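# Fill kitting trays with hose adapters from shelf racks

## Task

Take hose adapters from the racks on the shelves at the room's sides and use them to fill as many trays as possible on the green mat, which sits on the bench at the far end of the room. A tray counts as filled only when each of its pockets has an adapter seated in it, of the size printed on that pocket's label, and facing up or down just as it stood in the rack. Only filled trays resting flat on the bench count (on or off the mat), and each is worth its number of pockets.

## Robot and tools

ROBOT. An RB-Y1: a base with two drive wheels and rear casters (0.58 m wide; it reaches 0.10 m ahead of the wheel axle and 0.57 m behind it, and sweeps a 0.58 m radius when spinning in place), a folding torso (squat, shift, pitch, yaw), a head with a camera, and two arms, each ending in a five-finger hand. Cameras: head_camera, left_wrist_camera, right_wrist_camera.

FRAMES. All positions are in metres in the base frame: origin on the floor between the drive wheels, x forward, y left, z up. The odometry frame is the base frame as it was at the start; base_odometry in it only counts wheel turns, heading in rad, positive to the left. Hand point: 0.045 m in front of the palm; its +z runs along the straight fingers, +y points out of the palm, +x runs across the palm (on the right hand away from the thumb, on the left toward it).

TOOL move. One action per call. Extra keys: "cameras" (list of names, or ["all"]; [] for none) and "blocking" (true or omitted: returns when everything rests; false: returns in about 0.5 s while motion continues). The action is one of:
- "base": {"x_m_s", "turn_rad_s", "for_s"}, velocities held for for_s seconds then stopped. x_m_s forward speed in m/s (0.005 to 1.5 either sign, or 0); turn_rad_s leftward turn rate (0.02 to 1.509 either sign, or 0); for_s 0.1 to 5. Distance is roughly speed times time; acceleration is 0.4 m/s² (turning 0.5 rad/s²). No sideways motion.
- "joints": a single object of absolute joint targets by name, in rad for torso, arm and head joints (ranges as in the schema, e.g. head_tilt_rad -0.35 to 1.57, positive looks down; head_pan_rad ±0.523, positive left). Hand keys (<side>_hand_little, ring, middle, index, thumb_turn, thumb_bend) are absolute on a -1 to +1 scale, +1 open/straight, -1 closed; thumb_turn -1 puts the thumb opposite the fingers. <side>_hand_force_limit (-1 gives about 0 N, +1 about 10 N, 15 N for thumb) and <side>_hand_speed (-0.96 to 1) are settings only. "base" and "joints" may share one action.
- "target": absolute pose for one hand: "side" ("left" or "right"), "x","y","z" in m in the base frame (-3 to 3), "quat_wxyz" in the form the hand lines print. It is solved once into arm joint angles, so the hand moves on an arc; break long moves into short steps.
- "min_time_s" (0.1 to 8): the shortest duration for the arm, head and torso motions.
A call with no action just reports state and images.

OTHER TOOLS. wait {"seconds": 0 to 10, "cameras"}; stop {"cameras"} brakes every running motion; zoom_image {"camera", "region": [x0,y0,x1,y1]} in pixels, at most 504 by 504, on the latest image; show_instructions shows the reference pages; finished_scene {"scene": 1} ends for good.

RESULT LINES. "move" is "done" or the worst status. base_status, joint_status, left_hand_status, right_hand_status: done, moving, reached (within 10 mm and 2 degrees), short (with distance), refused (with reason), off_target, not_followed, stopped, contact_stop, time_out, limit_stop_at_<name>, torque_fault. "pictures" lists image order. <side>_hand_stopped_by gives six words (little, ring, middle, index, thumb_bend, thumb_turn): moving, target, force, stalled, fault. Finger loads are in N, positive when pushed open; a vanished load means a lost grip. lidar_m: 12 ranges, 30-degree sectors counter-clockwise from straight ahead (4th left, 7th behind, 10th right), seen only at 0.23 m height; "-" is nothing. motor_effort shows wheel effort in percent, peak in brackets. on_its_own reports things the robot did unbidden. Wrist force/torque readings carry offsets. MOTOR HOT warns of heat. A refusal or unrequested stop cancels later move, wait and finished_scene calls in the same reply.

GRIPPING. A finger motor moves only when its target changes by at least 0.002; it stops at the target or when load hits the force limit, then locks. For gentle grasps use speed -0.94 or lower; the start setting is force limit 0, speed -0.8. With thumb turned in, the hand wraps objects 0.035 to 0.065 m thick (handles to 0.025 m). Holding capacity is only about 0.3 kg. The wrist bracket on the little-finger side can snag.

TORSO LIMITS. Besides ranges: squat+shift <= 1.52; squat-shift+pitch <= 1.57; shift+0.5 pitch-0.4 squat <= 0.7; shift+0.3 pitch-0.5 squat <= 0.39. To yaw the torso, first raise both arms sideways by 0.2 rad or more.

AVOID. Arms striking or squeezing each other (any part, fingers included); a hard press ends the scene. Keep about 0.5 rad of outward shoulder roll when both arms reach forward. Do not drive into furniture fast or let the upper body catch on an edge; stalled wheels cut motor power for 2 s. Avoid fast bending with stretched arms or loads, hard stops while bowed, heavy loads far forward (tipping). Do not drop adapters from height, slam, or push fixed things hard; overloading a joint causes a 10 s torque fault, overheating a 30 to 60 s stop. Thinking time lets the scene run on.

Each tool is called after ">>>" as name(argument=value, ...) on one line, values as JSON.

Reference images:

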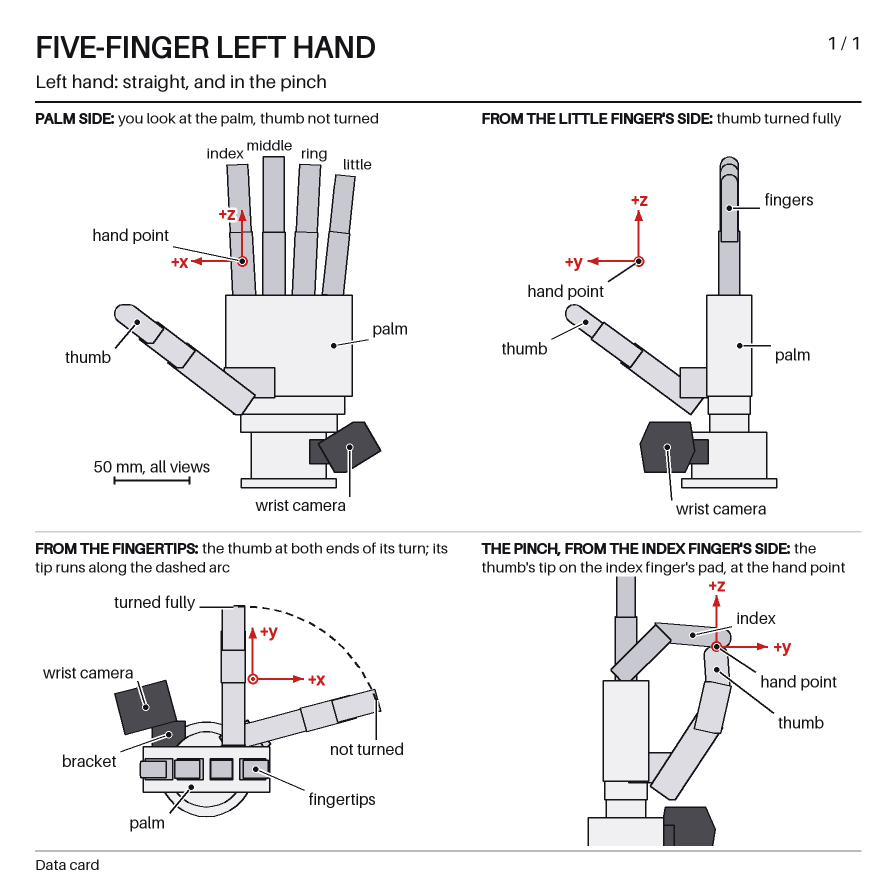

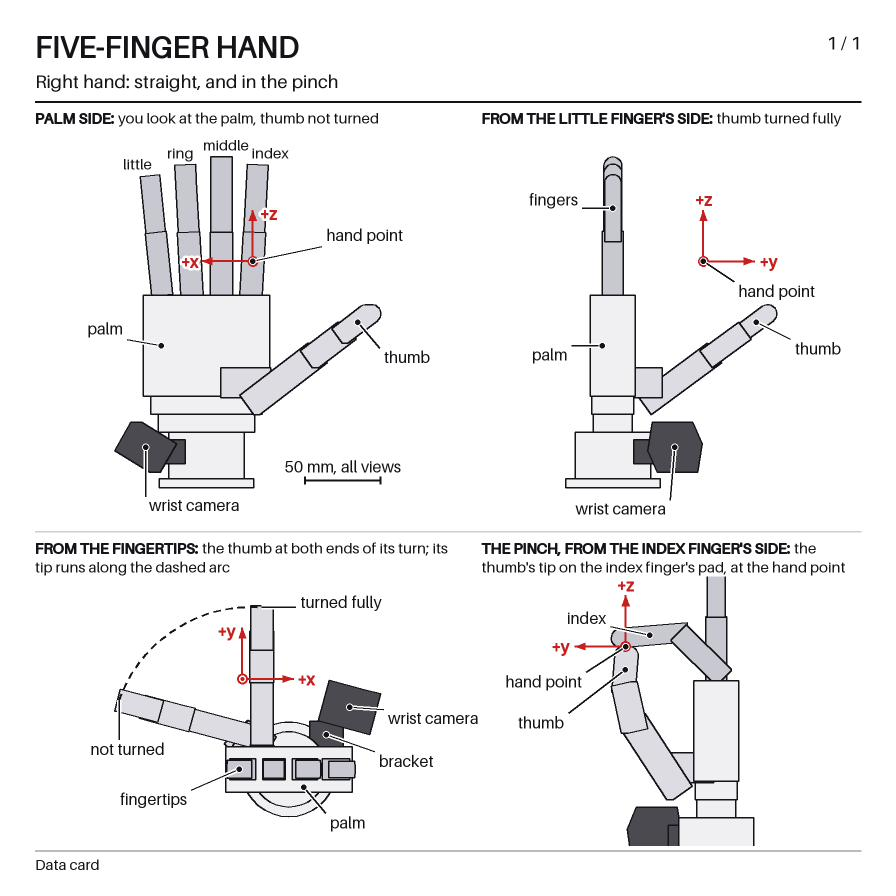

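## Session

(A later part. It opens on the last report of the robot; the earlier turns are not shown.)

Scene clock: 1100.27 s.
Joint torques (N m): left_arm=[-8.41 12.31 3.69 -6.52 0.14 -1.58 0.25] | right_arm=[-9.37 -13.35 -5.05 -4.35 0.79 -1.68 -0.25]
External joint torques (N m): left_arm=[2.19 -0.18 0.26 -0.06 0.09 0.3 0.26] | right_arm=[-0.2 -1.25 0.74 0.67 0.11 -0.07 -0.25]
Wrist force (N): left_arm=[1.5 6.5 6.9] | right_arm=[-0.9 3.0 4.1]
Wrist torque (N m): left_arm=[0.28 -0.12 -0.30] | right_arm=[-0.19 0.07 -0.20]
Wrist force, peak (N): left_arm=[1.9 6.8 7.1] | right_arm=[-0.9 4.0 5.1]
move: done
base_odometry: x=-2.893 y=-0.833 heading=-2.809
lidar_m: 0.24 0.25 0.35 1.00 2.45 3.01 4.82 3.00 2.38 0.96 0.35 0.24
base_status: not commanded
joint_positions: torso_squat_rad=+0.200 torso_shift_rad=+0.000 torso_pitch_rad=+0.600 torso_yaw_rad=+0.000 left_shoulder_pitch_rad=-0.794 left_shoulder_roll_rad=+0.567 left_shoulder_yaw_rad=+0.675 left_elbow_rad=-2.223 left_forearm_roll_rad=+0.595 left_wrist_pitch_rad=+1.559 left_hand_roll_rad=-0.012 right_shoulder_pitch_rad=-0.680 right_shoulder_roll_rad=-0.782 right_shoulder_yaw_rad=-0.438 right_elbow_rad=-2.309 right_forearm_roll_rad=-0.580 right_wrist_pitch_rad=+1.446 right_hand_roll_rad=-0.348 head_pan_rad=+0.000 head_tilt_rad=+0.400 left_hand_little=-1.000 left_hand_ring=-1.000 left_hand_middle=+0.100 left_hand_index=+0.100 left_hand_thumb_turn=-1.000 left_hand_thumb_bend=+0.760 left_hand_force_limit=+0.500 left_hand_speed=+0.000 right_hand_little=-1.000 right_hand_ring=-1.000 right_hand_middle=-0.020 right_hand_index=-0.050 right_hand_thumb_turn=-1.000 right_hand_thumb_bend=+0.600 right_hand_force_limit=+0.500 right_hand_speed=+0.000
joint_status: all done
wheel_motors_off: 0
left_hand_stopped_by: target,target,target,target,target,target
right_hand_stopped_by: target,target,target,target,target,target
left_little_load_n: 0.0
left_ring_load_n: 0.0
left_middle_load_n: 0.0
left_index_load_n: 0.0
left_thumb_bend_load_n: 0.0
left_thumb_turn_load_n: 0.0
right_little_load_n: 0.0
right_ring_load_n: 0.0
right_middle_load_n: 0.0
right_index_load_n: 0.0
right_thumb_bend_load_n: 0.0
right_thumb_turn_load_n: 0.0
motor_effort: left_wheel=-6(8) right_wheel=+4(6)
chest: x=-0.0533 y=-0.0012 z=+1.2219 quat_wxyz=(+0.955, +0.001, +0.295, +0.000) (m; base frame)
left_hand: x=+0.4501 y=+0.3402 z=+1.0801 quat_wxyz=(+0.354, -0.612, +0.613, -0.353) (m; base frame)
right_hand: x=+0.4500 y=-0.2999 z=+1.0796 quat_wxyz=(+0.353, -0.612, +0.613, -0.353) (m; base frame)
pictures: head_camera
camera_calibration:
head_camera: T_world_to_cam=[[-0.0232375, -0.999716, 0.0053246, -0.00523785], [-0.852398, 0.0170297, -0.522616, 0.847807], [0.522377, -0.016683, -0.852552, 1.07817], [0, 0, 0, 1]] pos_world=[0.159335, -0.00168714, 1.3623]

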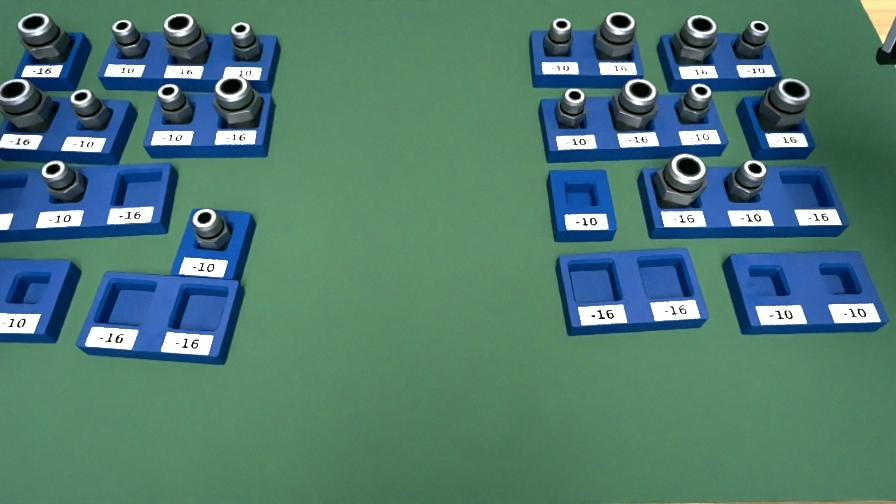

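>>> move(base={"x_m_s":-0.2,"for_s":0.83}, joints={"left_shoulder_pitch_rad":-0.066,"left_shoulder_roll_rad":0.351,"left_shoulder_yaw_rad":0.025,"left_elbow_rad":-2.511,"left_forearm_roll_rad":0.102,"left_wrist_pitch_rad":1.218,"left_hand_roll_rad":0.302,"right_shoulder_pitch_rad":-0.073,"right_shoulder_roll_rad":-0.509,"right_shoulder_yaw_rad":0.052,"right_elbow_rad":-2.513,"right_forearm_roll_rad":-0.069,"right_wrist_pitch_rad":1.21,"right_hand_roll_rad":-0.483,"torso_pitch_rad":0.3,"torso_squat_rad":0.4,"head_tilt_rad":0.7}, min_time_s=1.5)

>>> move(base={"turn_rad_s":0.45,"for_s":0.976})

>>> move(base={"x_m_s":-0.9,"for_s":3.233})

>>> move(base={"turn_rad_s":-0.884,"for_s":2.267})

>>> move(base={"x_m_s":0.35,"for_s":1.286}, cameras=["head_camera"])

Scene clock: 1102.83 s.
Joint torques (N m): left_arm=[-4.43 4.26 2.55 -9.68 -0.74 -1.49 0.11] | right_arm=[-5.68 -6.13 -3.94 -7.5 0.7 -1.54 -0.38]
External joint torques (N m): left_arm=[1.63 -0.07 -0.79 -0.71 -0.28 0.31 0.12] | right_arm=[-0.2 -0.44 0.3 0.34 -0.17 -0.02 -0.38]
Wrist force (N): left_arm=[1.7 6.4 6.9] | right_arm=[-0.7 3.6 3.5]
Wrist torque (N m): left_arm=[0.28 -0.18 -0.28] | right_arm=[-0.06 0.02 -0.16]
Wrist force, peak (N): left_arm=[1.6 6.7 7.4] | right_arm=[-1.3 3.8 4.4]
move: done
base_odometry: x=-2.735 y=-0.779 heading=-2.809
lidar_m: 0.40 0.42 0.59 2.35 2.44 2.89 4.64 2.87 2.38 1.57 0.58 0.41
base_status: done (sent for 0.83 of 0.83 s)
joint_positions: torso_squat_rad=+0.400 torso_shift_rad=+0.000 torso_pitch_rad=+0.300 torso_yaw_rad=+0.000 left_shoulder_pitch_rad=-0.066 left_shoulder_roll_rad=+0.351 left_shoulder_yaw_rad=+0.025 left_elbow_rad=-2.511 left_forearm_roll_rad=+0.102 left_wrist_pitch_rad=+1.218 left_hand_roll_rad=+0.302 right_shoulder_pitch_rad=-0.073 right_shoulder_roll_rad=-0.509 right_shoulder_yaw_rad=+0.052 right_elbow_rad=-2.513 right_forearm_roll_rad=-0.069 right_wrist_pitch_rad=+1.210 right_hand_roll_rad=-0.483 head_pan_rad=+0.000 head_tilt_rad=+0.700 left_hand_little=-1.000 left_hand_ring=-1.000 left_hand_middle=+0.100 left_hand_index=+0.100 left_hand_thumb_turn=-1.000 left_hand_thumb_bend=+0.760 left_hand_force_limit=+0.500 left_hand_speed=+0.000 right_hand_little=-1.000 right_hand_ring=-1.000 right_hand_middle=-0.020 right_hand_index=-0.050 right_hand_thumb_turn=-1.000 right_hand_thumb_bend=+0.600 right_hand_force_limit=+0.500 right_hand_speed=+0.000
joint_status: all done
wheel_motors_off: 0
left_hand_stopped_by: target,target,target,target,target,target
right_hand_stopped_by: target,target,target,target,target,target
left_little_load_n: 0.5
left_ring_load_n: 0.0
left_middle_load_n: 0.0
left_index_load_n: 0.0
left_thumb_bend_load_n: -0.5
left_thumb_turn_load_n: 0.0
right_little_load_n: 0.0
right_ring_load_n: -0.5
right_middle_load_n: 0.0
right_index_load_n: 0.0
right_thumb_bend_load_n: 0.0
right_thumb_turn_load_n: 0.0
motor_effort: left_wheel=-2(32) right_wheel=-5(18)
chest: x=-0.1366 y=-0.0012 z=+1.2208 quat_wxyz=(+0.989, +0.001, +0.149, +0.000) (m; base frame)
left_hand: x=+0.2802 y=+0.2198 z=+0.9808 quat_wxyz=(+0.356, -0.613, +0.611, -0.353) (m; base frame)
right_hand: x=+0.2800 y=-0.2192 z=+0.9801 quat_wxyz=(+0.353, -0.611, +0.612, -0.355) (m; base frame)
pictures: none

Scene clock: 1105.00 s.
Joint torques (N m): left_arm=[-3.83 3.74 1.97 -9.7 -0.5 -1.46 0.21] | right_arm=[-5.67 -6.3 -3.96 -7.49 0.9 -1.42 -0.46]
External joint torques (N m): left_arm=[2.23 -0.59 -1.37 -0.73 -0.04 0.34 0.21] | right_arm=[-0.19 -0.62 0.28 0.36 0.02 0.1 -0.47]
Wrist force (N): left_arm=[1.9 6.8 6.7] | right_arm=[-0.6 3.4 3.7]
Wrist torque (N m): left_arm=[0.34 -0.24 -0.29] | right_arm=[-0.08 -0.01 -0.17]
Wrist force, peak (N): left_arm=[2.0 6.9 7.0] | right_arm=[-1.0 3.9 4.0]
move: done
base_odometry: x=-2.735 y=-0.779 heading=-2.374
lidar_m: 0.41 0.55 1.24 2.39 2.90 4.64 3.26 2.44 2.28 0.64 0.44 0.41
base_status: done (sent for 0.97 of 0.97 s)
joint_positions: torso_squat_rad=+0.400 torso_shift_rad=+0.000 torso_pitch_rad=+0.300 torso_yaw_rad=+0.000 left_shoulder_pitch_rad=-0.066 left_shoulder_roll_rad=+0.351 left_shoulder_yaw_rad=+0.025 left_elbow_rad=-2.511 left_forearm_roll_rad=+0.102 left_wrist_pitch_rad=+1.218 left_hand_roll_rad=+0.302 right_shoulder_pitch_rad=-0.073 right_shoulder_roll_rad=-0.509 right_shoulder_yaw_rad=+0.052 right_elbow_rad=-2.513 right_forearm_roll_rad=-0.069 right_wrist_pitch_rad=+1.210 right_hand_roll_rad=-0.483 head_pan_rad=+0.000 head_tilt_rad=+0.700 left_hand_little=-1.000 left_hand_ring=-1.000 left_hand_middle=+0.100 left_hand_index=+0.100 left_hand_thumb_turn=-1.000 left_hand_thumb_bend=+0.760 left_hand_force_limit=+0.500 left_hand_speed=+0.000 right_hand_little=-1.000 right_hand_ring=-1.000 right_hand_middle=-0.020 right_hand_index=-0.050 right_hand_thumb_turn=-1.000 right_hand_thumb_bend=+0.600 right_hand_force_limit=+0.500 right_hand_speed=+0.000
joint_status: not commanded
wheel_motors_off: 0
left_hand_stopped_by: target,target,target,target,target,target
right_hand_stopped_by: target,target,target,target,target,target
left_little_load_n: 0.0
left_ring_load_n: 0.0
left_middle_load_n: 0.0
left_index_load_n: 0.0
left_thumb_bend_load_n: 0.0
left_thumb_turn_load_n: 0.0
right_little_load_n: 0.0
right_ring_load_n: 0.0
right_middle_load_n: 0.0
right_index_load_n: 0.0
right_thumb_bend_load_n: 0.0
right_thumb_turn_load_n: 0.0
motor_effort: left_wheel=-2(35) right_wheel=-3(21)
chest: x=-0.1366 y=-0.0011 z=+1.2208 quat_wxyz=(+0.989, +0.001, +0.149, +0.000) (m; base frame)
left_hand: x=+0.2802 y=+0.2198 z=+0.9808 quat_wxyz=(+0.356, -0.613, +0.611, -0.353) (m; base frame)
right_hand: x=+0.2800 y=-0.2192 z=+0.9801 quat_wxyz=(+0.353, -0.611, +0.612, -0.355) (m; base frame)
pictures: none

Scene clock: 1111.03 s.
Joint torques (N m): left_arm=[-4.95 4.19 2.42 -9.35 -0.51 -1.55 0.18] | right_arm=[-6.27 -6.49 -3.84 -7.34 0.83 -1.54 -0.27]
External joint torques (N m): left_arm=[1.12 -0.14 -0.91 -0.38 -0.05 0.25 0.19] | right_arm=[-0.8 -0.8 0.4 0.5 -0.05 -0.03 -0.28]
Wrist force (N): left_arm=[1.6 6.7 6.8] | right_arm=[-0.9 3.3 3.9]
Wrist torque (N m): left_arm=[0.32 -0.17 -0.28] | right_arm=[-0.11 0.01 -0.17]
Wrist force, peak (N): left_arm=[2.2 6.8 7.0] | right_arm=[-0.4 3.4 4.8]
move: done
base_odometry: x=-0.641 y=+1.242 heading=-2.374
lidar_m: 3.09 3.82 3.18 3.14 2.15 2.02 1.31 0.78 0.83 0.75 1.37 3.04
base_status: done (sent for 3.23 of 3.23 s)
joint_positions: torso_squat_rad=+0.400 torso_shift_rad=+0.000 torso_pitch_rad=+0.300 torso_yaw_rad=+0.000 left_shoulder_pitch_rad=-0.066 left_shoulder_roll_rad=+0.351 left_shoulder_yaw_rad=+0.025 left_elbow_rad=-2.511 left_forearm_roll_rad=+0.102 left_wrist_pitch_rad=+1.218 left_hand_roll_rad=+0.302 right_shoulder_pitch_rad=-0.073 right_shoulder_roll_rad=-0.509 right_shoulder_yaw_rad=+0.052 right_elbow_rad=-2.513 right_forearm_roll_rad=-0.069 right_wrist_pitch_rad=+1.210 right_hand_roll_rad=-0.483 head_pan_rad=+0.000 head_tilt_rad=+0.700 left_hand_little=-1.000 left_hand_ring=-1.000 left_hand_middle=+0.100 left_hand_index=+0.100 left_hand_thumb_turn=-1.000 left_hand_thumb_bend=+0.760 left_hand_force_limit=+0.500 left_hand_speed=+0.000 right_hand_little=-1.000 right_hand_ring=-1.000 right_hand_middle=-0.020 right_hand_index=-0.050 right_hand_thumb_turn=-1.000 right_hand_thumb_bend=+0.600 right_hand_force_limit=+0.500 right_hand_speed=+0.000
joint_status: not commanded
wheel_motors_off: 0
left_hand_stopped_by: target,target,target,target,target,target
right_hand_stopped_by: target,target,target,target,target,target
left_little_load_n: 0.0
left_ring_load_n: 0.0
left_middle_load_n: 0.0
left_index_load_n: 0.0
left_thumb_bend_load_n: 0.0
left_thumb_turn_load_n: 0.0
right_little_load_n: 0.0
right_ring_load_n: 0.0
right_middle_load_n: 0.0
right_index_load_n: 0.0
right_thumb_bend_load_n: 0.5
right_thumb_turn_load_n: 0.0
motor_effort: left_wheel=+7(41) right_wheel=-6(26)
chest: x=-0.1366 y=-0.0011 z=+1.2209 quat_wxyz=(+0.989, +0.001, +0.149, +0.000) (m; base frame)
left_hand: x=+0.2802 y=+0.2198 z=+0.9808 quat_wxyz=(+0.356, -0.613, +0.611, -0.353) (m; base frame)
right_hand: x=+0.2800 y=-0.2192 z=+0.9801 quat_wxyz=(+0.353, -0.611, +0.612, -0.355) (m; base frame)
pictures: none

Scene clock: 1115.40 s.
Joint torques (N m): left_arm=[-4.82 4.27 2.6 -9.27 -0.71 -1.64 0.03] | right_arm=[-6.22 -6.19 -3.83 -7.31 0.84 -1.51 -0.39]
External joint torques (N m): left_arm=[1.24 -0.05 -0.74 -0.29 -0.25 0.17 0.04] | right_arm=[-0.75 -0.5 0.4 0.53 -0.03 0.01 -0.39]
Wrist force (N): left_arm=[1.7 6.4 6.9] | right_arm=[-0.6 3.5 3.5]
Wrist torque (N m): left_arm=[0.25 -0.19 -0.27] | right_arm=[-0.06 -0.04 -0.20]
Wrist force, peak (N): left_arm=[1.8 6.9 7.0] | right_arm=[-0.9 3.7 4.5]
move: done
base_odometry: x=-0.641 y=+1.242 heading=+1.906
lidar_m: 0.83 0.75 1.51 3.03 3.17 3.72 3.20 2.83 2.10 2.02 1.15 0.76
base_status: done (sent for 2.27 of 2.27 s)
joint_positions: torso_squat_rad=+0.400 torso_shift_rad=+0.000 torso_pitch_rad=+0.300 torso_yaw_rad=+0.000 left_shoulder_pitch_rad=-0.066 left_shoulder_roll_rad=+0.351 left_shoulder_yaw_rad=+0.025 left_elbow_rad=-2.511 left_forearm_roll_rad=+0.102 left_wrist_pitch_rad=+1.218 left_hand_roll_rad=+0.302 right_shoulder_pitch_rad=-0.073 right_shoulder_roll_rad=-0.509 right_shoulder_yaw_rad=+0.052 right_elbow_rad=-2.513 right_forearm_roll_rad=-0.069 right_wrist_pitch_rad=+1.210 right_hand_roll_rad=-0.483 head_pan_rad=+0.000 head_tilt_rad=+0.700 left_hand_little=-1.000 left_hand_ring=-1.000 left_hand_middle=+0.100 left_hand_index=+0.100 left_hand_thumb_turn=-1.000 left_hand_thumb_bend=+0.760 left_hand_force_limit=+0.500 left_hand_speed=+0.000 right_hand_little=-1.000 right_hand_ring=-1.000 right_hand_middle=-0.020 right_hand_index=-0.050 right_hand_thumb_turn=-1.000 right_hand_thumb_bend=+0.600 right_hand_force_limit=+0.500 right_hand_speed=+0.000
joint_status: not commanded
wheel_motors_off: 0
left_hand_stopped_by: target,target,target,target,target,target
right_hand_stopped_by: target,target,target,target,target,target
left_little_load_n: 0.0
left_ring_load_n: 0.0
left_middle_load_n: 0.0
left_index_load_n: 0.0
left_thumb_bend_load_n: 0.0
left_thumb_turn_load_n: 0.0
right_little_load_n: 0.0
right_ring_load_n: 0.0
right_middle_load_n: 0.5
right_index_load_n: -0.5
right_thumb_bend_load_n: 0.0
right_thumb_turn_load_n: 0.0
motor_effort: left_wheel=+9(36) right_wheel=+1(20)
chest: x=-0.1366 y=-0.0012 z=+1.2209 quat_wxyz=(+0.989, +0.001, +0.149, +0.000) (m; base frame)
left_hand: x=+0.2802 y=+0.2198 z=+0.9808 quat_wxyz=(+0.356, -0.613, +0.611, -0.353) (m; base frame)
right_hand: x=+0.2800 y=-0.2192 z=+0.9801 quat_wxyz=(+0.353, -0.611, +0.612, -0.355) (m; base frame)
pictures: none

Scene clock: 1117.90 s.
Joint torques (N m): left_arm=[-4.93 4.03 2.88 -9.32 -0.56 -1.58 0.07] | right_arm=[-5.67 -6.55 -4.05 -7.39 0.78 -1.5 -0.38]
External joint torques (N m): left_arm=[1.14 -0.29 -0.45 -0.35 -0.1 0.23 0.08] | right_arm=[-0.2 -0.86 0.18 0.46 -0.09 0.02 -0.39]
Wrist force (N): left_arm=[1.7 6.6 6.5] | right_arm=[-0.5 3.1 2.7]
Wrist torque (N m): left_arm=[0.30 -0.19 -0.27] | right_arm=[-0.05 0.05 -0.17]
Wrist force, peak (N): left_arm=[1.9 6.8 6.9] | right_arm=[-0.4 3.9 4.4]
move: done
base_odometry: x=-0.791 y=+1.671 heading=+1.906
lidar_m: 0.37 0.39 0.45 2.45 3.16 4.18 3.65 2.85 2.10 1.38 0.48 0.38
base_status: done (sent for 1.3 of 1.3 s)
joint_positions: torso_squat_rad=+0.400 torso_shift_rad=+0.000 torso_pitch_rad=+0.300 torso_yaw_rad=+0.000 left_shoulder_pitch_rad=-0.066 left_shoulder_roll_rad=+0.351 left_shoulder_yaw_rad=+0.025 left_elbow_rad=-2.511 left_forearm_roll_rad=+0.102 left_wrist_pitch_rad=+1.218 left_hand_roll_rad=+0.302 right_shoulder_pitch_rad=-0.073 right_shoulder_roll_rad=-0.509 right_shoulder_yaw_rad=+0.052 right_elbow_rad=-2.513 right_forearm_roll_rad=-0.069 right_wrist_pitch_rad=+1.210 right_hand_roll_rad=-0.483 head_pan_rad=+0.000 head_tilt_rad=+0.700 left_hand_little=-1.000 left_hand_ring=-1.000 left_hand_middle=+0.100 left_hand_index=+0.100 left_hand_thumb_turn=-1.000 left_hand_thumb_bend=+0.760 left_hand_force_limit=+0.500 left_hand_speed=+0.000 right_hand_little=-1.000 right_hand_ring=-1.000 right_hand_middle=-0.020 right_hand_index=-0.050 right_hand_thumb_turn=-1.000 right_hand_thumb_bend=+0.600 right_hand_force_limit=+0.500 right_hand_speed=+0.000
joint_status: not commanded
wheel_motors_off: 0
left_hand_stopped_by: target,target,target,target,target,target
right_hand_stopped_by: target,target,target,target,target,target
left_little_load_n: 0.0
left_ring_load_n: 0.0
left_middle_load_n: 0.0
left_index_load_n: 0.0
left_thumb_bend_load_n: 0.0
left_thumb_turn_load_n: 0.0
right_little_load_n: 0.0
right_ring_load_n: 0.0
right_middle_load_n: 0.0
right_index_load_n: -0.5
right_thumb_bend_load_n: 0.0
right_thumb_turn_load_n: 0.0
motor_effort: left_wheel=-7(43) right_wheel=+2(24)
chest: x=-0.1365 y=-0.0012 z=+1.2208 quat_wxyz=(+0.989, +0.001, +0.150, +0.000) (m; base frame)
left_hand: x=+0.2803 y=+0.2198 z=+0.9807 quat_wxyz=(+0.356, -0.613, +0.611, -0.353) (m; base frame)
right_hand: x=+0.2801 y=-0.2192 z=+0.9801 quat_wxyz=(+0.353, -0.611, +0.612, -0.355) (m; base frame)
pictures: head_camera
camera_calibration:
head_camera: T_world_to_cam=[[-0.0229624, -0.999722, 0.00526194, -0.00843477], [-0.852521, 0.0168317, -0.522421, 0.749414], [0.522188, -0.016482, -0.852671, 1.1746], [0, 0, 0, 1]] pos_world=[0.0253359, -0.00168658, 1.3931]

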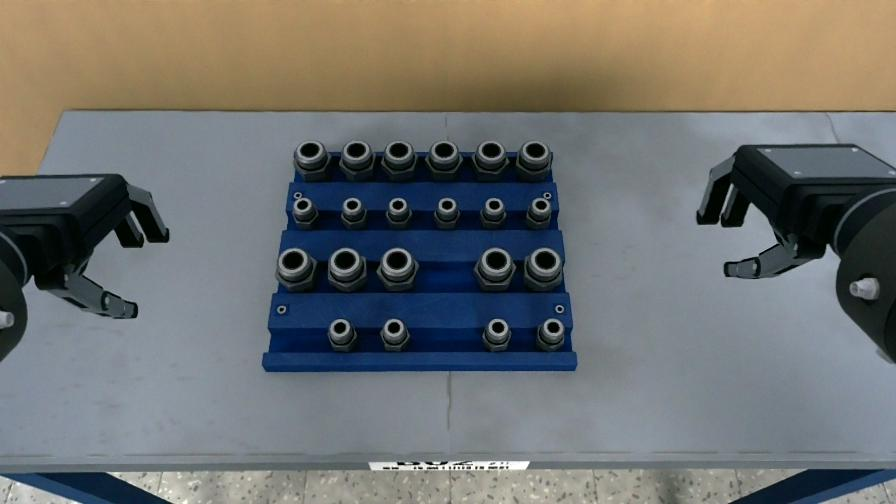

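>>> zoom_image(camera="head_camera", region=[270, 230, 350, 300])

>>> zoom_image(camera="head_camera", region=[510, 300, 590, 370])

Scaled by 6.300 from the camera's 896x504 image, which has a finer 1280x720 frame.

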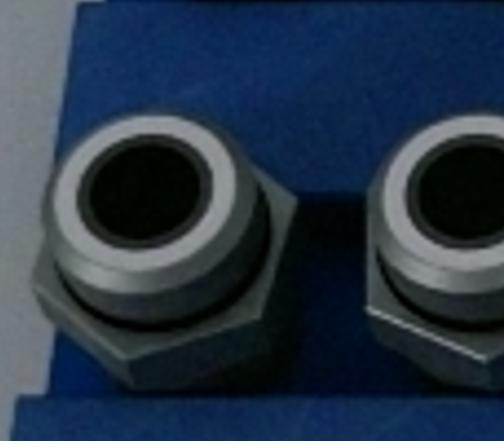

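Scaled by 6.300 from the camera's 896x504 image, which has a finer 1280x720 frame.

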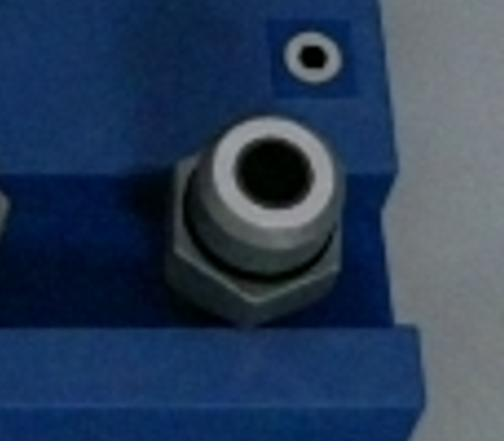

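>>> move(target={"side":"right","x":0.2667,"y":-0.1008,"z":0.925,"quat_wxyz":[0.3536,-0.6124,0.6124,-0.3536]})

>>> move(target={"side":"right","x":0.2667,"y":-0.1008,"z":0.85,"quat_wxyz":[0.3536,-0.6124,0.6124,-0.3536]}, cameras=["right_wrist_camera","head_camera"])

Scene clock: 1119.63 s.
Joint torques (N m): left_arm=[-5.26 4.94 2.65 -9.15 -0.43 -1.46 0.32] | right_arm=[-5.5 -0.31 -1.84 -8.53 0.84 -1.39 -0.21]
External joint torques (N m): left_arm=[0.81 0.61 -0.68 -0.18 0.03 0.34 0.32] | right_arm=[-0.08 -1.26 -1.04 0.57 -0.09 0.08 -0.22]
Wrist force (N): left_arm=[1.6 6.8 6.9] | right_arm=[-0.6 3.8 4.0]
Wrist torque (N m): left_arm=[0.31 -0.17 -0.27] | right_arm=[-0.05 -0.02 -0.19]
Wrist force, peak (N): left_arm=[1.8 7.0 6.8] | right_arm=[-0.7 4.3 4.0]
move: done
base_odometry: x=-0.791 y=+1.671 heading=+1.906
lidar_m: 0.36 0.38 0.45 2.44 3.16 4.17 3.65 2.84 2.10 1.40 0.49 0.37
base_status: not commanded
joint_positions: torso_squat_rad=+0.400 torso_shift_rad=+0.000 torso_pitch_rad=+0.300 torso_yaw_rad=+0.000 left_shoulder_pitch_rad=-0.066 left_shoulder_roll_rad=+0.351 left_shoulder_yaw_rad=+0.025 left_elbow_rad=-2.511 left_forearm_roll_rad=+0.102 left_wrist_pitch_rad=+1.218 left_hand_roll_rad=+0.302 right_shoulder_pitch_rad=-0.072 right_shoulder_roll_rad=-0.188 right_shoulder_yaw_rad=+0.477 right_elbow_rad=-2.345 right_forearm_roll_rad=+0.471 right_wrist_pitch_rad=+1.139 right_hand_roll_rad=-0.540 head_pan_rad=+0.000 head_tilt_rad=+0.700 left_hand_little=-1.000 left_hand_ring=-1.000 left_hand_middle=+0.100 left_hand_index=+0.100 left_hand_thumb_turn=-1.000 left_hand_thumb_bend=+0.760 left_hand_force_limit=+0.500 left_hand_speed=+0.000 right_hand_little=-1.000 right_hand_ring=-1.000 right_hand_middle=-0.020 right_hand_index=-0.050 right_hand_thumb_turn=-1.000 right_hand_thumb_bend=+0.600 right_hand_force_limit=+0.500 right_hand_speed=+0.000
joint_status: all done
wheel_motors_off: 0
left_hand_stopped_by: target,target,target,target,target,target
right_hand_stopped_by: target,target,target,target,target,target
left_little_load_n: 0.5
left_ring_load_n: 0.0
left_middle_load_n: 0.0
left_index_load_n: 0.0
left_thumb_bend_load_n: 0.0
left_thumb_turn_load_n: 0.0
right_little_load_n: 0.0
right_ring_load_n: 0.0
right_middle_load_n: 0.0
right_index_load_n: 0.0
right_thumb_bend_load_n: 0.0
right_thumb_turn_load_n: 0.0
motor_effort: left_wheel=-7(9) right_wheel=+3(4)
chest: x=-0.1365 y=-0.0011 z=+1.2208 quat_wxyz=(+0.989, +0.001, +0.149, +0.000) (m; base frame)
left_hand: x=+0.2802 y=+0.2198 z=+0.9807 quat_wxyz=(+0.356, -0.613, +0.611, -0.353) (m; base frame)
right_hand: x=+0.2666 y=-0.1006 z=+0.9251 quat_wxyz=(+0.354, -0.613, +0.612, -0.353) (m; base frame)
right_hand_status: reached (checked arc, planned for 0.8 s): 0 mm and 0.1 deg off.
pictures: none

Scene clock: 1120.57 s.
Joint torques (N m): left_arm=[-4.46 4.21 2.77 -9.21 -0.54 -1.45 0.16] | right_arm=[-5.4 -0.01 0.08 -9.32 0.92 -1.07 -0.07]
External joint torques (N m): left_arm=[1.6 -0.12 -0.57 -0.23 -0.08 0.35 0.17] | right_arm=[-0.57 -0.92 0.81 0.25 -0.06 0.22 -0.08]
Wrist force (N): left_arm=[1.6 6.4 6.8] | right_arm=[-1.0 3.3 3.6]
Wrist torque (N m): left_arm=[0.27 -0.17 -0.29] | right_arm=[-0.08 0.07 -0.21]
Wrist force, peak (N): left_arm=[1.7 6.8 6.9] | right_arm=[-1.2 4.1 4.6]
move: done
base_odometry: x=-0.791 y=+1.671 heading=+1.906
lidar_m: 0.37 0.39 0.44 2.45 3.17 4.18 3.66 2.85 2.11 1.39 0.49 0.38
base_status: not commanded
joint_positions: torso_squat_rad=+0.400 torso_shift_rad=+0.000 torso_pitch_rad=+0.300 torso_yaw_rad=+0.000 left_shoulder_pitch_rad=-0.066 left_shoulder_roll_rad=+0.351 left_shoulder_yaw_rad=+0.025 left_elbow_rad=-2.511 left_forearm_roll_rad=+0.102 left_wrist_pitch_rad=+1.218 left_hand_roll_rad=+0.302 right_shoulder_pitch_rad=-0.009 right_shoulder_roll_rad=-0.201 right_shoulder_yaw_rad=+0.489 right_elbow_rad=-2.093 right_forearm_roll_rad=+0.583 right_wrist_pitch_rad=+0.865 right_hand_roll_rad=-0.717 head_pan_rad=+0.000 head_tilt_rad=+0.700 left_hand_little=-1.000 left_hand_ring=-1.000 left_hand_middle=+0.100 left_hand_index=+0.100 left_hand_thumb_turn=-1.000 left_hand_thumb_bend=+0.760 left_hand_force_limit=+0.500 left_hand_speed=+0.000 right_hand_little=-1.000 right_hand_ring=-1.000 right_hand_middle=-0.020 right_hand_index=-0.050 right_hand_thumb_turn=-1.000 right_hand_thumb_bend=+0.600 right_hand_force_limit=+0.500 right_hand_speed=+0.000
joint_status: all done
wheel_motors_off: 0
left_hand_stopped_by: target,target,target,target,target,target
right_hand_stopped_by: target,target,target,target,target,target
left_little_load_n: 0.0
left_ring_load_n: 0.0
left_middle_load_n: 0.0
left_index_load_n: 0.0
left_thumb_bend_load_n: 0.5
left_thumb_turn_load_n: 0.0
right_little_load_n: 0.0
right_ring_load_n: 0.0
right_middle_load_n: 0.0
right_index_load_n: 0.0
right_thumb_bend_load_n: 0.0
right_thumb_turn_load_n: 0.0
motor_effort: left_wheel=-7(8) right_wheel=+4(4)
chest: x=-0.1365 y=-0.0011 z=+1.2208 quat_wxyz=(+0.989, +0.001, +0.149, +0.000) (m; base frame)
left_hand: x=+0.2802 y=+0.2198 z=+0.9807 quat_wxyz=(+0.356, -0.613, +0.611, -0.353) (m; base frame)
right_hand: x=+0.2666 y=-0.1008 z=+0.8500 quat_wxyz=(+0.353, -0.613, +0.612, -0.353) (m; base frame)
right_hand_status: reached (checked arc, planned for 0.6 s): 0 mm and 0.1 deg off.
pictures: head_camera, right_wrist_camera
camera_calibration:
head_camera: T_world_to_cam=[[-0.0230148, -0.999721, 0.00534711, -0.00845429], [-0.852521, 0.0168318, -0.522423, 0.749329], [0.522187, -0.016582, -0.85267, 1.17465], [0, 0, 0, 1]] pos_world=[0.0252359, -0.00158646, 1.3931]
right_wrist_camera: T_world_to_cam=[[-0.513558, -0.275392, -0.812661, 0.797826], [-0.555319, 0.828677, 0.0701125, 0.171521], [0.654125, 0.487293, -0.578504, 0.47787], [0, 0, 0, 1]] pos_world=[0.192393, -0.155284, 0.912786]

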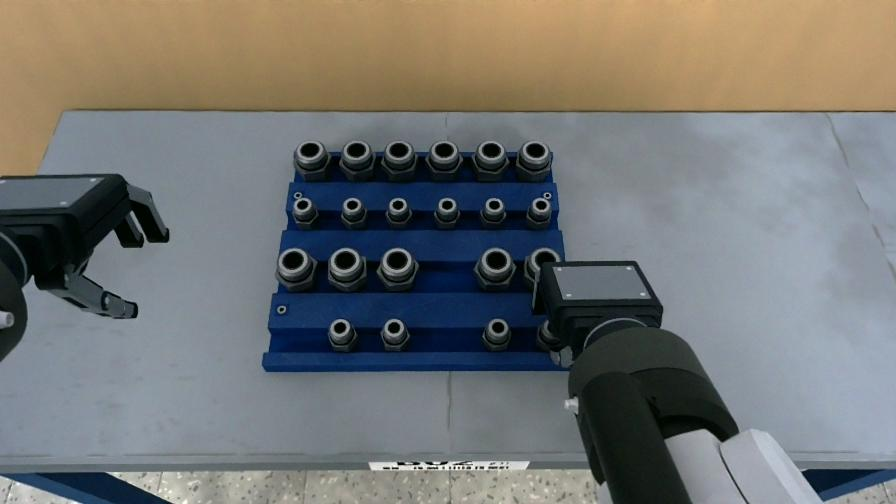

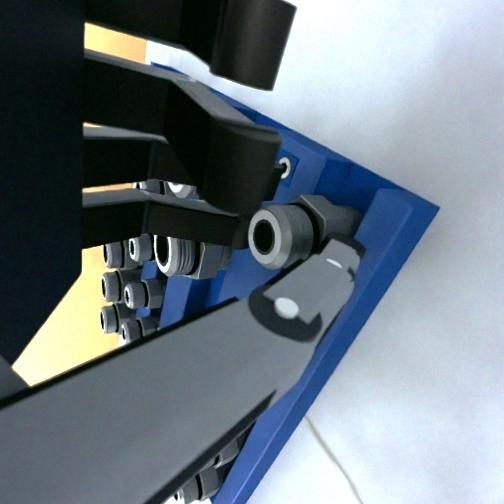

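>>> move(target={"side":"right","x":0.2690,"y":-0.1016,"z":0.85,"quat_wxyz":[0.3536,-0.6124,0.6124,-0.3536]})

>>> move(joints={"right_hand_thumb_bend": 0.52, "right_hand_speed": -0.5, "right_hand_force_limit": 0.5})

>>> move(joints={"right_hand_index": -0.6, "right_hand_middle": -0.6, "right_hand_speed": -0.9, "right_hand_force_limit": 0.5})

>>> move(target={"side":"right","x":0.2690,"y":-0.1016,"z":0.885,"quat_wxyz":[0.3536,-0.6124,0.6124,-0.3536]}, cameras=["right_wrist_camera","head_camera"])

Scene clock: 1121.50 s.
Joint torques (N m): left_arm=[-4.83 4.11 2.82 -9.4 -0.46 -1.68 0.11] | right_arm=[-5.66 0.01 -0.9 -8.79 0.95 -1.14 0.17]
External joint torques (N m): left_arm=[1.23 -0.21 -0.51 -0.43 0 0.12 0.12] | right_arm=[-0.71 -0.87 -0.12 0.79 -0.03 0.15 0.17]
Wrist force (N): left_arm=[1.6 6.8 6.9] | right_arm=[-1.0 3.5 4.0]
Wrist torque (N m): left_arm=[0.30 -0.18 -0.28] | right_arm=[-0.07 0.04 -0.12]
Wrist force, peak (N): left_arm=[1.8 6.7 7.1] | right_arm=[-1.7 3.2 4.6]
move: done
base_odometry: x=-0.791 y=+1.671 heading=+1.906
lidar_m: 0.36 0.39 0.45 2.44 3.17 4.18 3.65 2.84 2.11 1.38 0.49 0.38
base_status: not commanded
joint_positions: torso_squat_rad=+0.400 torso_shift_rad=+0.000 torso_pitch_rad=+0.300 torso_yaw_rad=+0.000 left_shoulder_pitch_rad=-0.066 left_shoulder_roll_rad=+0.351 left_shoulder_yaw_rad=+0.025 left_elbow_rad=-2.511 left_forearm_roll_rad=+0.102 left_wrist_pitch_rad=+1.218 left_hand_roll_rad=+0.302 right_shoulder_pitch_rad=-0.016 right_shoulder_roll_rad=-0.202 right_shoulder_yaw_rad=+0.484 right_elbow_rad=-2.088 right_forearm_roll_rad=+0.578 right_wrist_pitch_rad=+0.864 right_hand_roll_rad=-0.716 head_pan_rad=+0.000 head_tilt_rad=+0.700 left_hand_little=-1.000 left_hand_ring=-1.000 left_hand_middle=+0.100 left_hand_index=+0.100 left_hand_thumb_turn=-1.000 left_hand_thumb_bend=+0.760 left_hand_force_limit=+0.500 left_hand_speed=+0.000 right_hand_little=-1.000 right_hand_ring=-1.000 right_hand_middle=-0.020 right_hand_index=-0.050 right_hand_thumb_turn=-1.000 right_hand_thumb_bend=+0.600 right_hand_force_limit=+0.500 right_hand_speed=+0.000
joint_status: all done
wheel_motors_off: 0
left_hand_stopped_by: target,target,target,target,target,target
right_hand_stopped_by: target,target,target,target,target,target
left_little_load_n: 0.0
left_ring_load_n: 0.0
left_middle_load_n: 0.0
left_index_load_n: 0.5
left_thumb_bend_load_n: 0.0
left_thumb_turn_load_n: 0.0
right_little_load_n: 0.0
right_ring_load_n: 0.0
right_middle_load_n: 0.0
right_index_load_n: 0.0
right_thumb_bend_load_n: 0.0
right_thumb_turn_load_n: 0.0
motor_effort: left_wheel=-6(9) right_wheel=+4(4)
chest: x=-0.1365 y=-0.0011 z=+1.2208 quat_wxyz=(+0.989, +0.001, +0.149, +0.000) (m; base frame)
left_hand: x=+0.2802 y=+0.2198 z=+0.9807 quat_wxyz=(+0.356, -0.613, +0.611, -0.353) (m; base frame)
right_hand: x=+0.2689 y=-0.1016 z=+0.8500 quat_wxyz=(+0.354, -0.612, +0.612, -0.354) (m; base frame)
right_hand_status: reached (checked arc, planned for 0.1 s): 0 mm and 0.0 deg off.
pictures: none

Scene clock: 1122.10 s.
Joint torques (N m): left_arm=[-4.92 4.35 3.07 -9.11 -0.39 -1.63 0.14] | right_arm=[-5.72 -0.03 -0.92 -8.91 0.93 -1.23 0.05]
External joint torques (N m): left_arm=[1.15 0.02 -0.26 -0.14 0.07 0.17 0.14] | right_arm=[-0.76 -0.91 -0.14 0.67 -0.05 0.07 0.05]
Wrist force (N): left_arm=[1.7 6.8 6.8] | right_arm=[-1.6 3.5 3.5]
Wrist torque (N m): left_arm=[0.33 -0.21 -0.28] | right_arm=[-0.12 0.12 -0.10]
Wrist force, peak (N): left_arm=[1.6 6.8 7.1] | right_arm=[-0.7 4.3 3.2]
move: done
base_odometry: x=-0.791 y=+1.671 heading=+1.906
lidar_m: 0.37 0.38 0.45 2.44 3.15 4.18 3.66 2.85 2.10 1.38 0.49 0.38
base_status: not commanded
joint_positions: torso_squat_rad=+0.400 torso_shift_rad=+0.000 torso_pitch_rad=+0.300 torso_yaw_rad=+0.000 left_shoulder_pitch_rad=-0.066 left_shoulder_roll_rad=+0.351 left_shoulder_yaw_rad=+0.025 left_elbow_rad=-2.511 left_forearm_roll_rad=+0.102 left_wrist_pitch_rad=+1.218 left_hand_roll_rad=+0.302 right_shoulder_pitch_rad=-0.016 right_shoulder_roll_rad=-0.202 right_shoulder_yaw_rad=+0.484 right_elbow_rad=-2.088 right_forearm_roll_rad=+0.578 right_wrist_pitch_rad=+0.864 right_hand_roll_rad=-0.716 head_pan_rad=+0.000 head_tilt_rad=+0.700 left_hand_little=-1.000 left_hand_ring=-1.000 left_hand_middle=+0.100 left_hand_index=+0.100 left_hand_thumb_turn=-1.000 left_hand_thumb_bend=+0.760 left_hand_force_limit=+0.500 left_hand_speed=+0.000 right_hand_little=-1.000 right_hand_ring=-1.000 right_hand_middle=-0.020 right_hand_index=-0.050 right_hand_thumb_turn=-1.000 right_hand_thumb_bend=+0.520 right_hand_force_limit=+0.500 right_hand_speed=-0.500
joint_status: all done
wheel_motors_off: 0
left_hand_stopped_by: target,target,target,target,target,target
right_hand_stopped_by: target,target,target,target,target,target
left_little_load_n: 0.0
left_ring_load_n: 0.0
left_middle_load_n: 0.0
left_index_load_n: 0.0
left_thumb_bend_load_n: 0.0
left_thumb_turn_load_n: 0.0
right_little_load_n: 0.0
right_ring_load_n: 0.0
right_middle_load_n: -0.5
right_index_load_n: 0.0
right_thumb_bend_load_n: 0.5
right_thumb_turn_load_n: 0.0
motor_effort: left_wheel=-7(9) right_wheel=+3(4)
chest: x=-0.1365 y=-0.0011 z=+1.2208 quat_wxyz=(+0.989, +0.001, +0.149, +0.000) (m; base frame)
left_hand: x=+0.2802 y=+0.2198 z=+0.9807 quat_wxyz=(+0.356, -0.613, +0.611, -0.353) (m; base frame)
right_hand: x=+0.2689 y=-0.1016 z=+0.8500 quat_wxyz=(+0.354, -0.612, +0.612, -0.354) (m; base frame)
pictures: none

Scene clock: 1124.37 s.
Joint torques (N m): left_arm=[-5.06 3.98 2.47 -9.06 -0.46 -1.53 0.19] | right_arm=[-5.4 0.02 -0.51 -8.56 0.97 -1.21 0.1]
External joint torques (N m): left_arm=[1 -0.35 -0.87 -0.08 0 0.27 0.2] | right_arm=[-0.44 -0.85 0.27 1.02 -0.01 0.08 0.09]
Wrist force (N): left_arm=[1.7 6.7 6.8] | right_arm=[-0.6 1.4 0.3]
Wrist torque (N m): left_arm=[0.31 -0.18 -0.29] | right_arm=[-0.29 0.06 -0.13]
Wrist force, peak (N): left_arm=[1.8 6.9 6.9] | right_arm=[-1.8 3.2 3.9]
move: off_target
base_odometry: x=-0.791 y=+1.671 heading=+1.906
lidar_m: 0.36 0.39 0.44 2.44 3.17 4.19 3.64 2.84 2.12 1.39 0.49 0.38
base_status: not commanded
joint_positions: torso_squat_rad=+0.400 torso_shift_rad=+0.000 torso_pitch_rad=+0.300 torso_yaw_rad=+0.000 left_shoulder_pitch_rad=-0.066 left_shoulder_roll_rad=+0.351 left_shoulder_yaw_rad=+0.025 left_elbow_rad=-2.511 left_forearm_roll_rad=+0.102 left_wrist_pitch_rad=+1.218 left_hand_roll_rad=+0.302 right_shoulder_pitch_rad=-0.016 right_shoulder_roll_rad=-0.202 right_shoulder_yaw_rad=+0.484 right_elbow_rad=-2.088 right_forearm_roll_rad=+0.578 right_wrist_pitch_rad=+0.864 right_hand_roll_rad=-0.716 head_pan_rad=+0.000 head_tilt_rad=+0.700 left_hand_little=-1.000 left_hand_ring=-1.000 left_hand_middle=+0.100 left_hand_index=+0.100 left_hand_thumb_turn=-1.000 left_hand_thumb_bend=+0.760 left_hand_force_limit=+0.500 left_hand_speed=+0.000 right_hand_little=-1.000 right_hand_ring=-1.000 right_hand_middle=-0.203 right_hand_index=-0.187 right_hand_thumb_turn=-1.000 right_hand_thumb_bend=+0.523 right_hand_force_limit=+0.500 right_hand_speed=-0.900
joint_status: right_hand_middle off_target (ended at -0.203, target -0.600); right_hand_index off_target (ended at -0.187, target -0.600); the others done
wheel_motors_off: 0
left_hand_stopped_by: target,target,target,target,target,target
right_hand_stopped_by: target,target,force,force,target,target
left_little_load_n: 0.0
left_ring_load_n: 0.0
left_middle_load_n: 0.0
left_index_load_n: 0.0
left_thumb_bend_load_n: 0.0
left_thumb_turn_load_n: 0.0
right_little_load_n: 0.5
right_ring_load_n: 0.5
right_middle_load_n: 7.5
right_index_load_n: 3.0
right_thumb_bend_load_n: 8.5
right_thumb_turn_load_n: 3.0
motor_effort: left_wheel=-7(9) right_wheel=+3(5)
chest: x=-0.1365 y=-0.0011 z=+1.2208 quat_wxyz=(+0.989, +0.001, +0.149, +0.000) (m; base frame)
left_hand: x=+0.2802 y=+0.2198 z=+0.9807 quat_wxyz=(+0.356, -0.613, +0.611, -0.353) (m; base frame)
right_hand: x=+0.2689 y=-0.1016 z=+0.8500 quat_wxyz=(+0.354, -0.612, +0.612, -0.354) (m; base frame)
pictures: none

Scene clock: 1125.10 s.
Joint torques (N m): left_arm=[-4.67 4.37 3.37 -9.13 -0.4 -1.48 0.05] | right_arm=[-5.87 0.02 -1.05 -9.07 0.88 -1.46 -0.25]
External joint torques (N m): left_arm=[1.4 0.05 0.03 -0.16 0.06 0.32 0.06] | right_arm=[-0.72 -0.8 -0.19 0.39 -0.09 -0.08 -0.25]
Wrist force (N): left_arm=[1.8 6.7 6.9] | right_arm=[-1.0 4.0 4.5]
Wrist torque (N m): left_arm=[0.29 -0.20 -0.27] | right_arm=[-0.18 0.06 -0.04]
Wrist force, peak (N): left_arm=[1.7 6.8 6.8] | right_arm=[-1.0 6.1 4.7]
move: done
base_odometry: x=-0.791 y=+1.671 heading=+1.906
lidar_m: 0.37 0.39 0.44 2.45 3.17 4.18 3.67 2.85 2.11 1.39 0.49 0.38
base_status: not commanded
joint_positions: torso_squat_rad=+0.400 torso_shift_rad=+0.000 torso_pitch_rad=+0.300 torso_yaw_rad=+0.000 left_shoulder_pitch_rad=-0.066 left_shoulder_roll_rad=+0.351 left_shoulder_yaw_rad=+0.025 left_elbow_rad=-2.511 left_forearm_roll_rad=+0.102 left_wrist_pitch_rad=+1.218 left_hand_roll_rad=+0.302 right_shoulder_pitch_rad=-0.036 right_shoulder_roll_rad=-0.206 right_shoulder_yaw_rad=+0.484 right_elbow_rad=-2.212 right_forearm_roll_rad=+0.520 right_wrist_pitch_rad=+0.988 right_hand_roll_rad=-0.634 head_pan_rad=+0.000 head_tilt_rad=+0.700 left_hand_little=-1.000 left_hand_ring=-1.000 left_hand_middle=+0.100 left_hand_index=+0.100 left_hand_thumb_turn=-1.000 left_hand_thumb_bend=+0.760 left_hand_force_limit=+0.500 left_hand_speed=+0.000 right_hand_little=-1.000 right_hand_ring=-1.000 right_hand_middle=-0.203 right_hand_index=-0.187 right_hand_thumb_turn=-1.000 right_hand_thumb_bend=+0.523 right_hand_force_limit=+0.500 right_hand_speed=-0.900
joint_status: all done
wheel_motors_off: 0
left_hand_stopped_by: target,target,target,target,target,target
right_hand_stopped_by: target,target,force,force,target,target
left_little_load_n: 0.0
left_ring_load_n: 0.0
left_middle_load_n: 0.0
left_index_load_n: 0.0
left_thumb_bend_load_n: 0.0
left_thumb_turn_load_n: 0.0
right_little_load_n: 0.0
right_ring_load_n: 0.5
right_middle_load_n: 6.0
right_index_load_n: 2.5
right_thumb_bend_load_n: 9.0
right_thumb_turn_load_n: 3.5
motor_effort: left_wheel=-7(9) right_wheel=+3(4)
chest: x=-0.1365 y=-0.0011 z=+1.2208 quat_wxyz=(+0.989, +0.001, +0.149, +0.000) (m; base frame)
left_hand: x=+0.2802 y=+0.2198 z=+0.9807 quat_wxyz=(+0.356, -0.613, +0.611, -0.353) (m; base frame)
right_hand: x=+0.2688 y=-0.1015 z=+0.8848 quat_wxyz=(+0.354, -0.612, +0.612, -0.354) (m; base frame)
right_hand_status: reached (checked arc, planned for 0.4 s): 0 mm and 0.0 deg off.
pictures: head_camera, right_wrist_camera
camera_calibration:
head_camera: T_world_to_cam=[[-0.0230131, -0.999721, 0.00534514, -0.00845159], [-0.852476, 0.01683, -0.522496, 0.74943], [0.52226, -0.0165809, -0.852625, 1.17459], [0, 0, 0, 1]] pos_world=[0.0252356, -0.00158645, 1.3931]
right_wrist_camera: T_world_to_cam=[[-0.512759, -0.275308, -0.813194, 0.827327], [-0.555199, 0.82881, 0.0694858, 0.171481], [0.654853, 0.487114, -0.57783, 0.496042], [0, 0, 0, 1]] pos_world=[0.194591, -0.155984, 0.947489]

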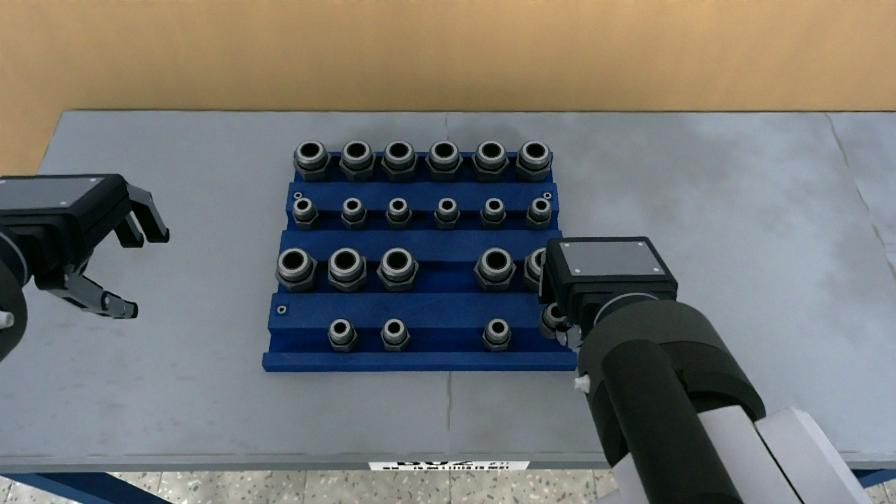

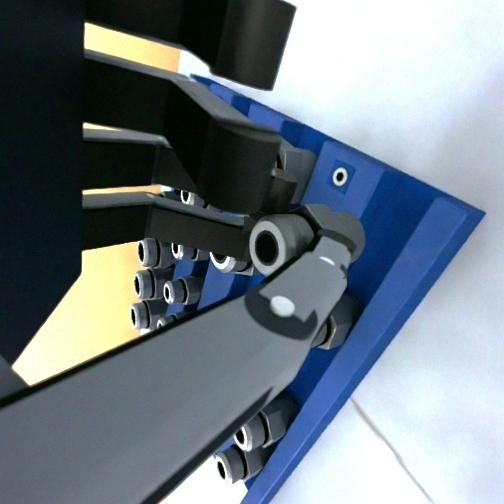

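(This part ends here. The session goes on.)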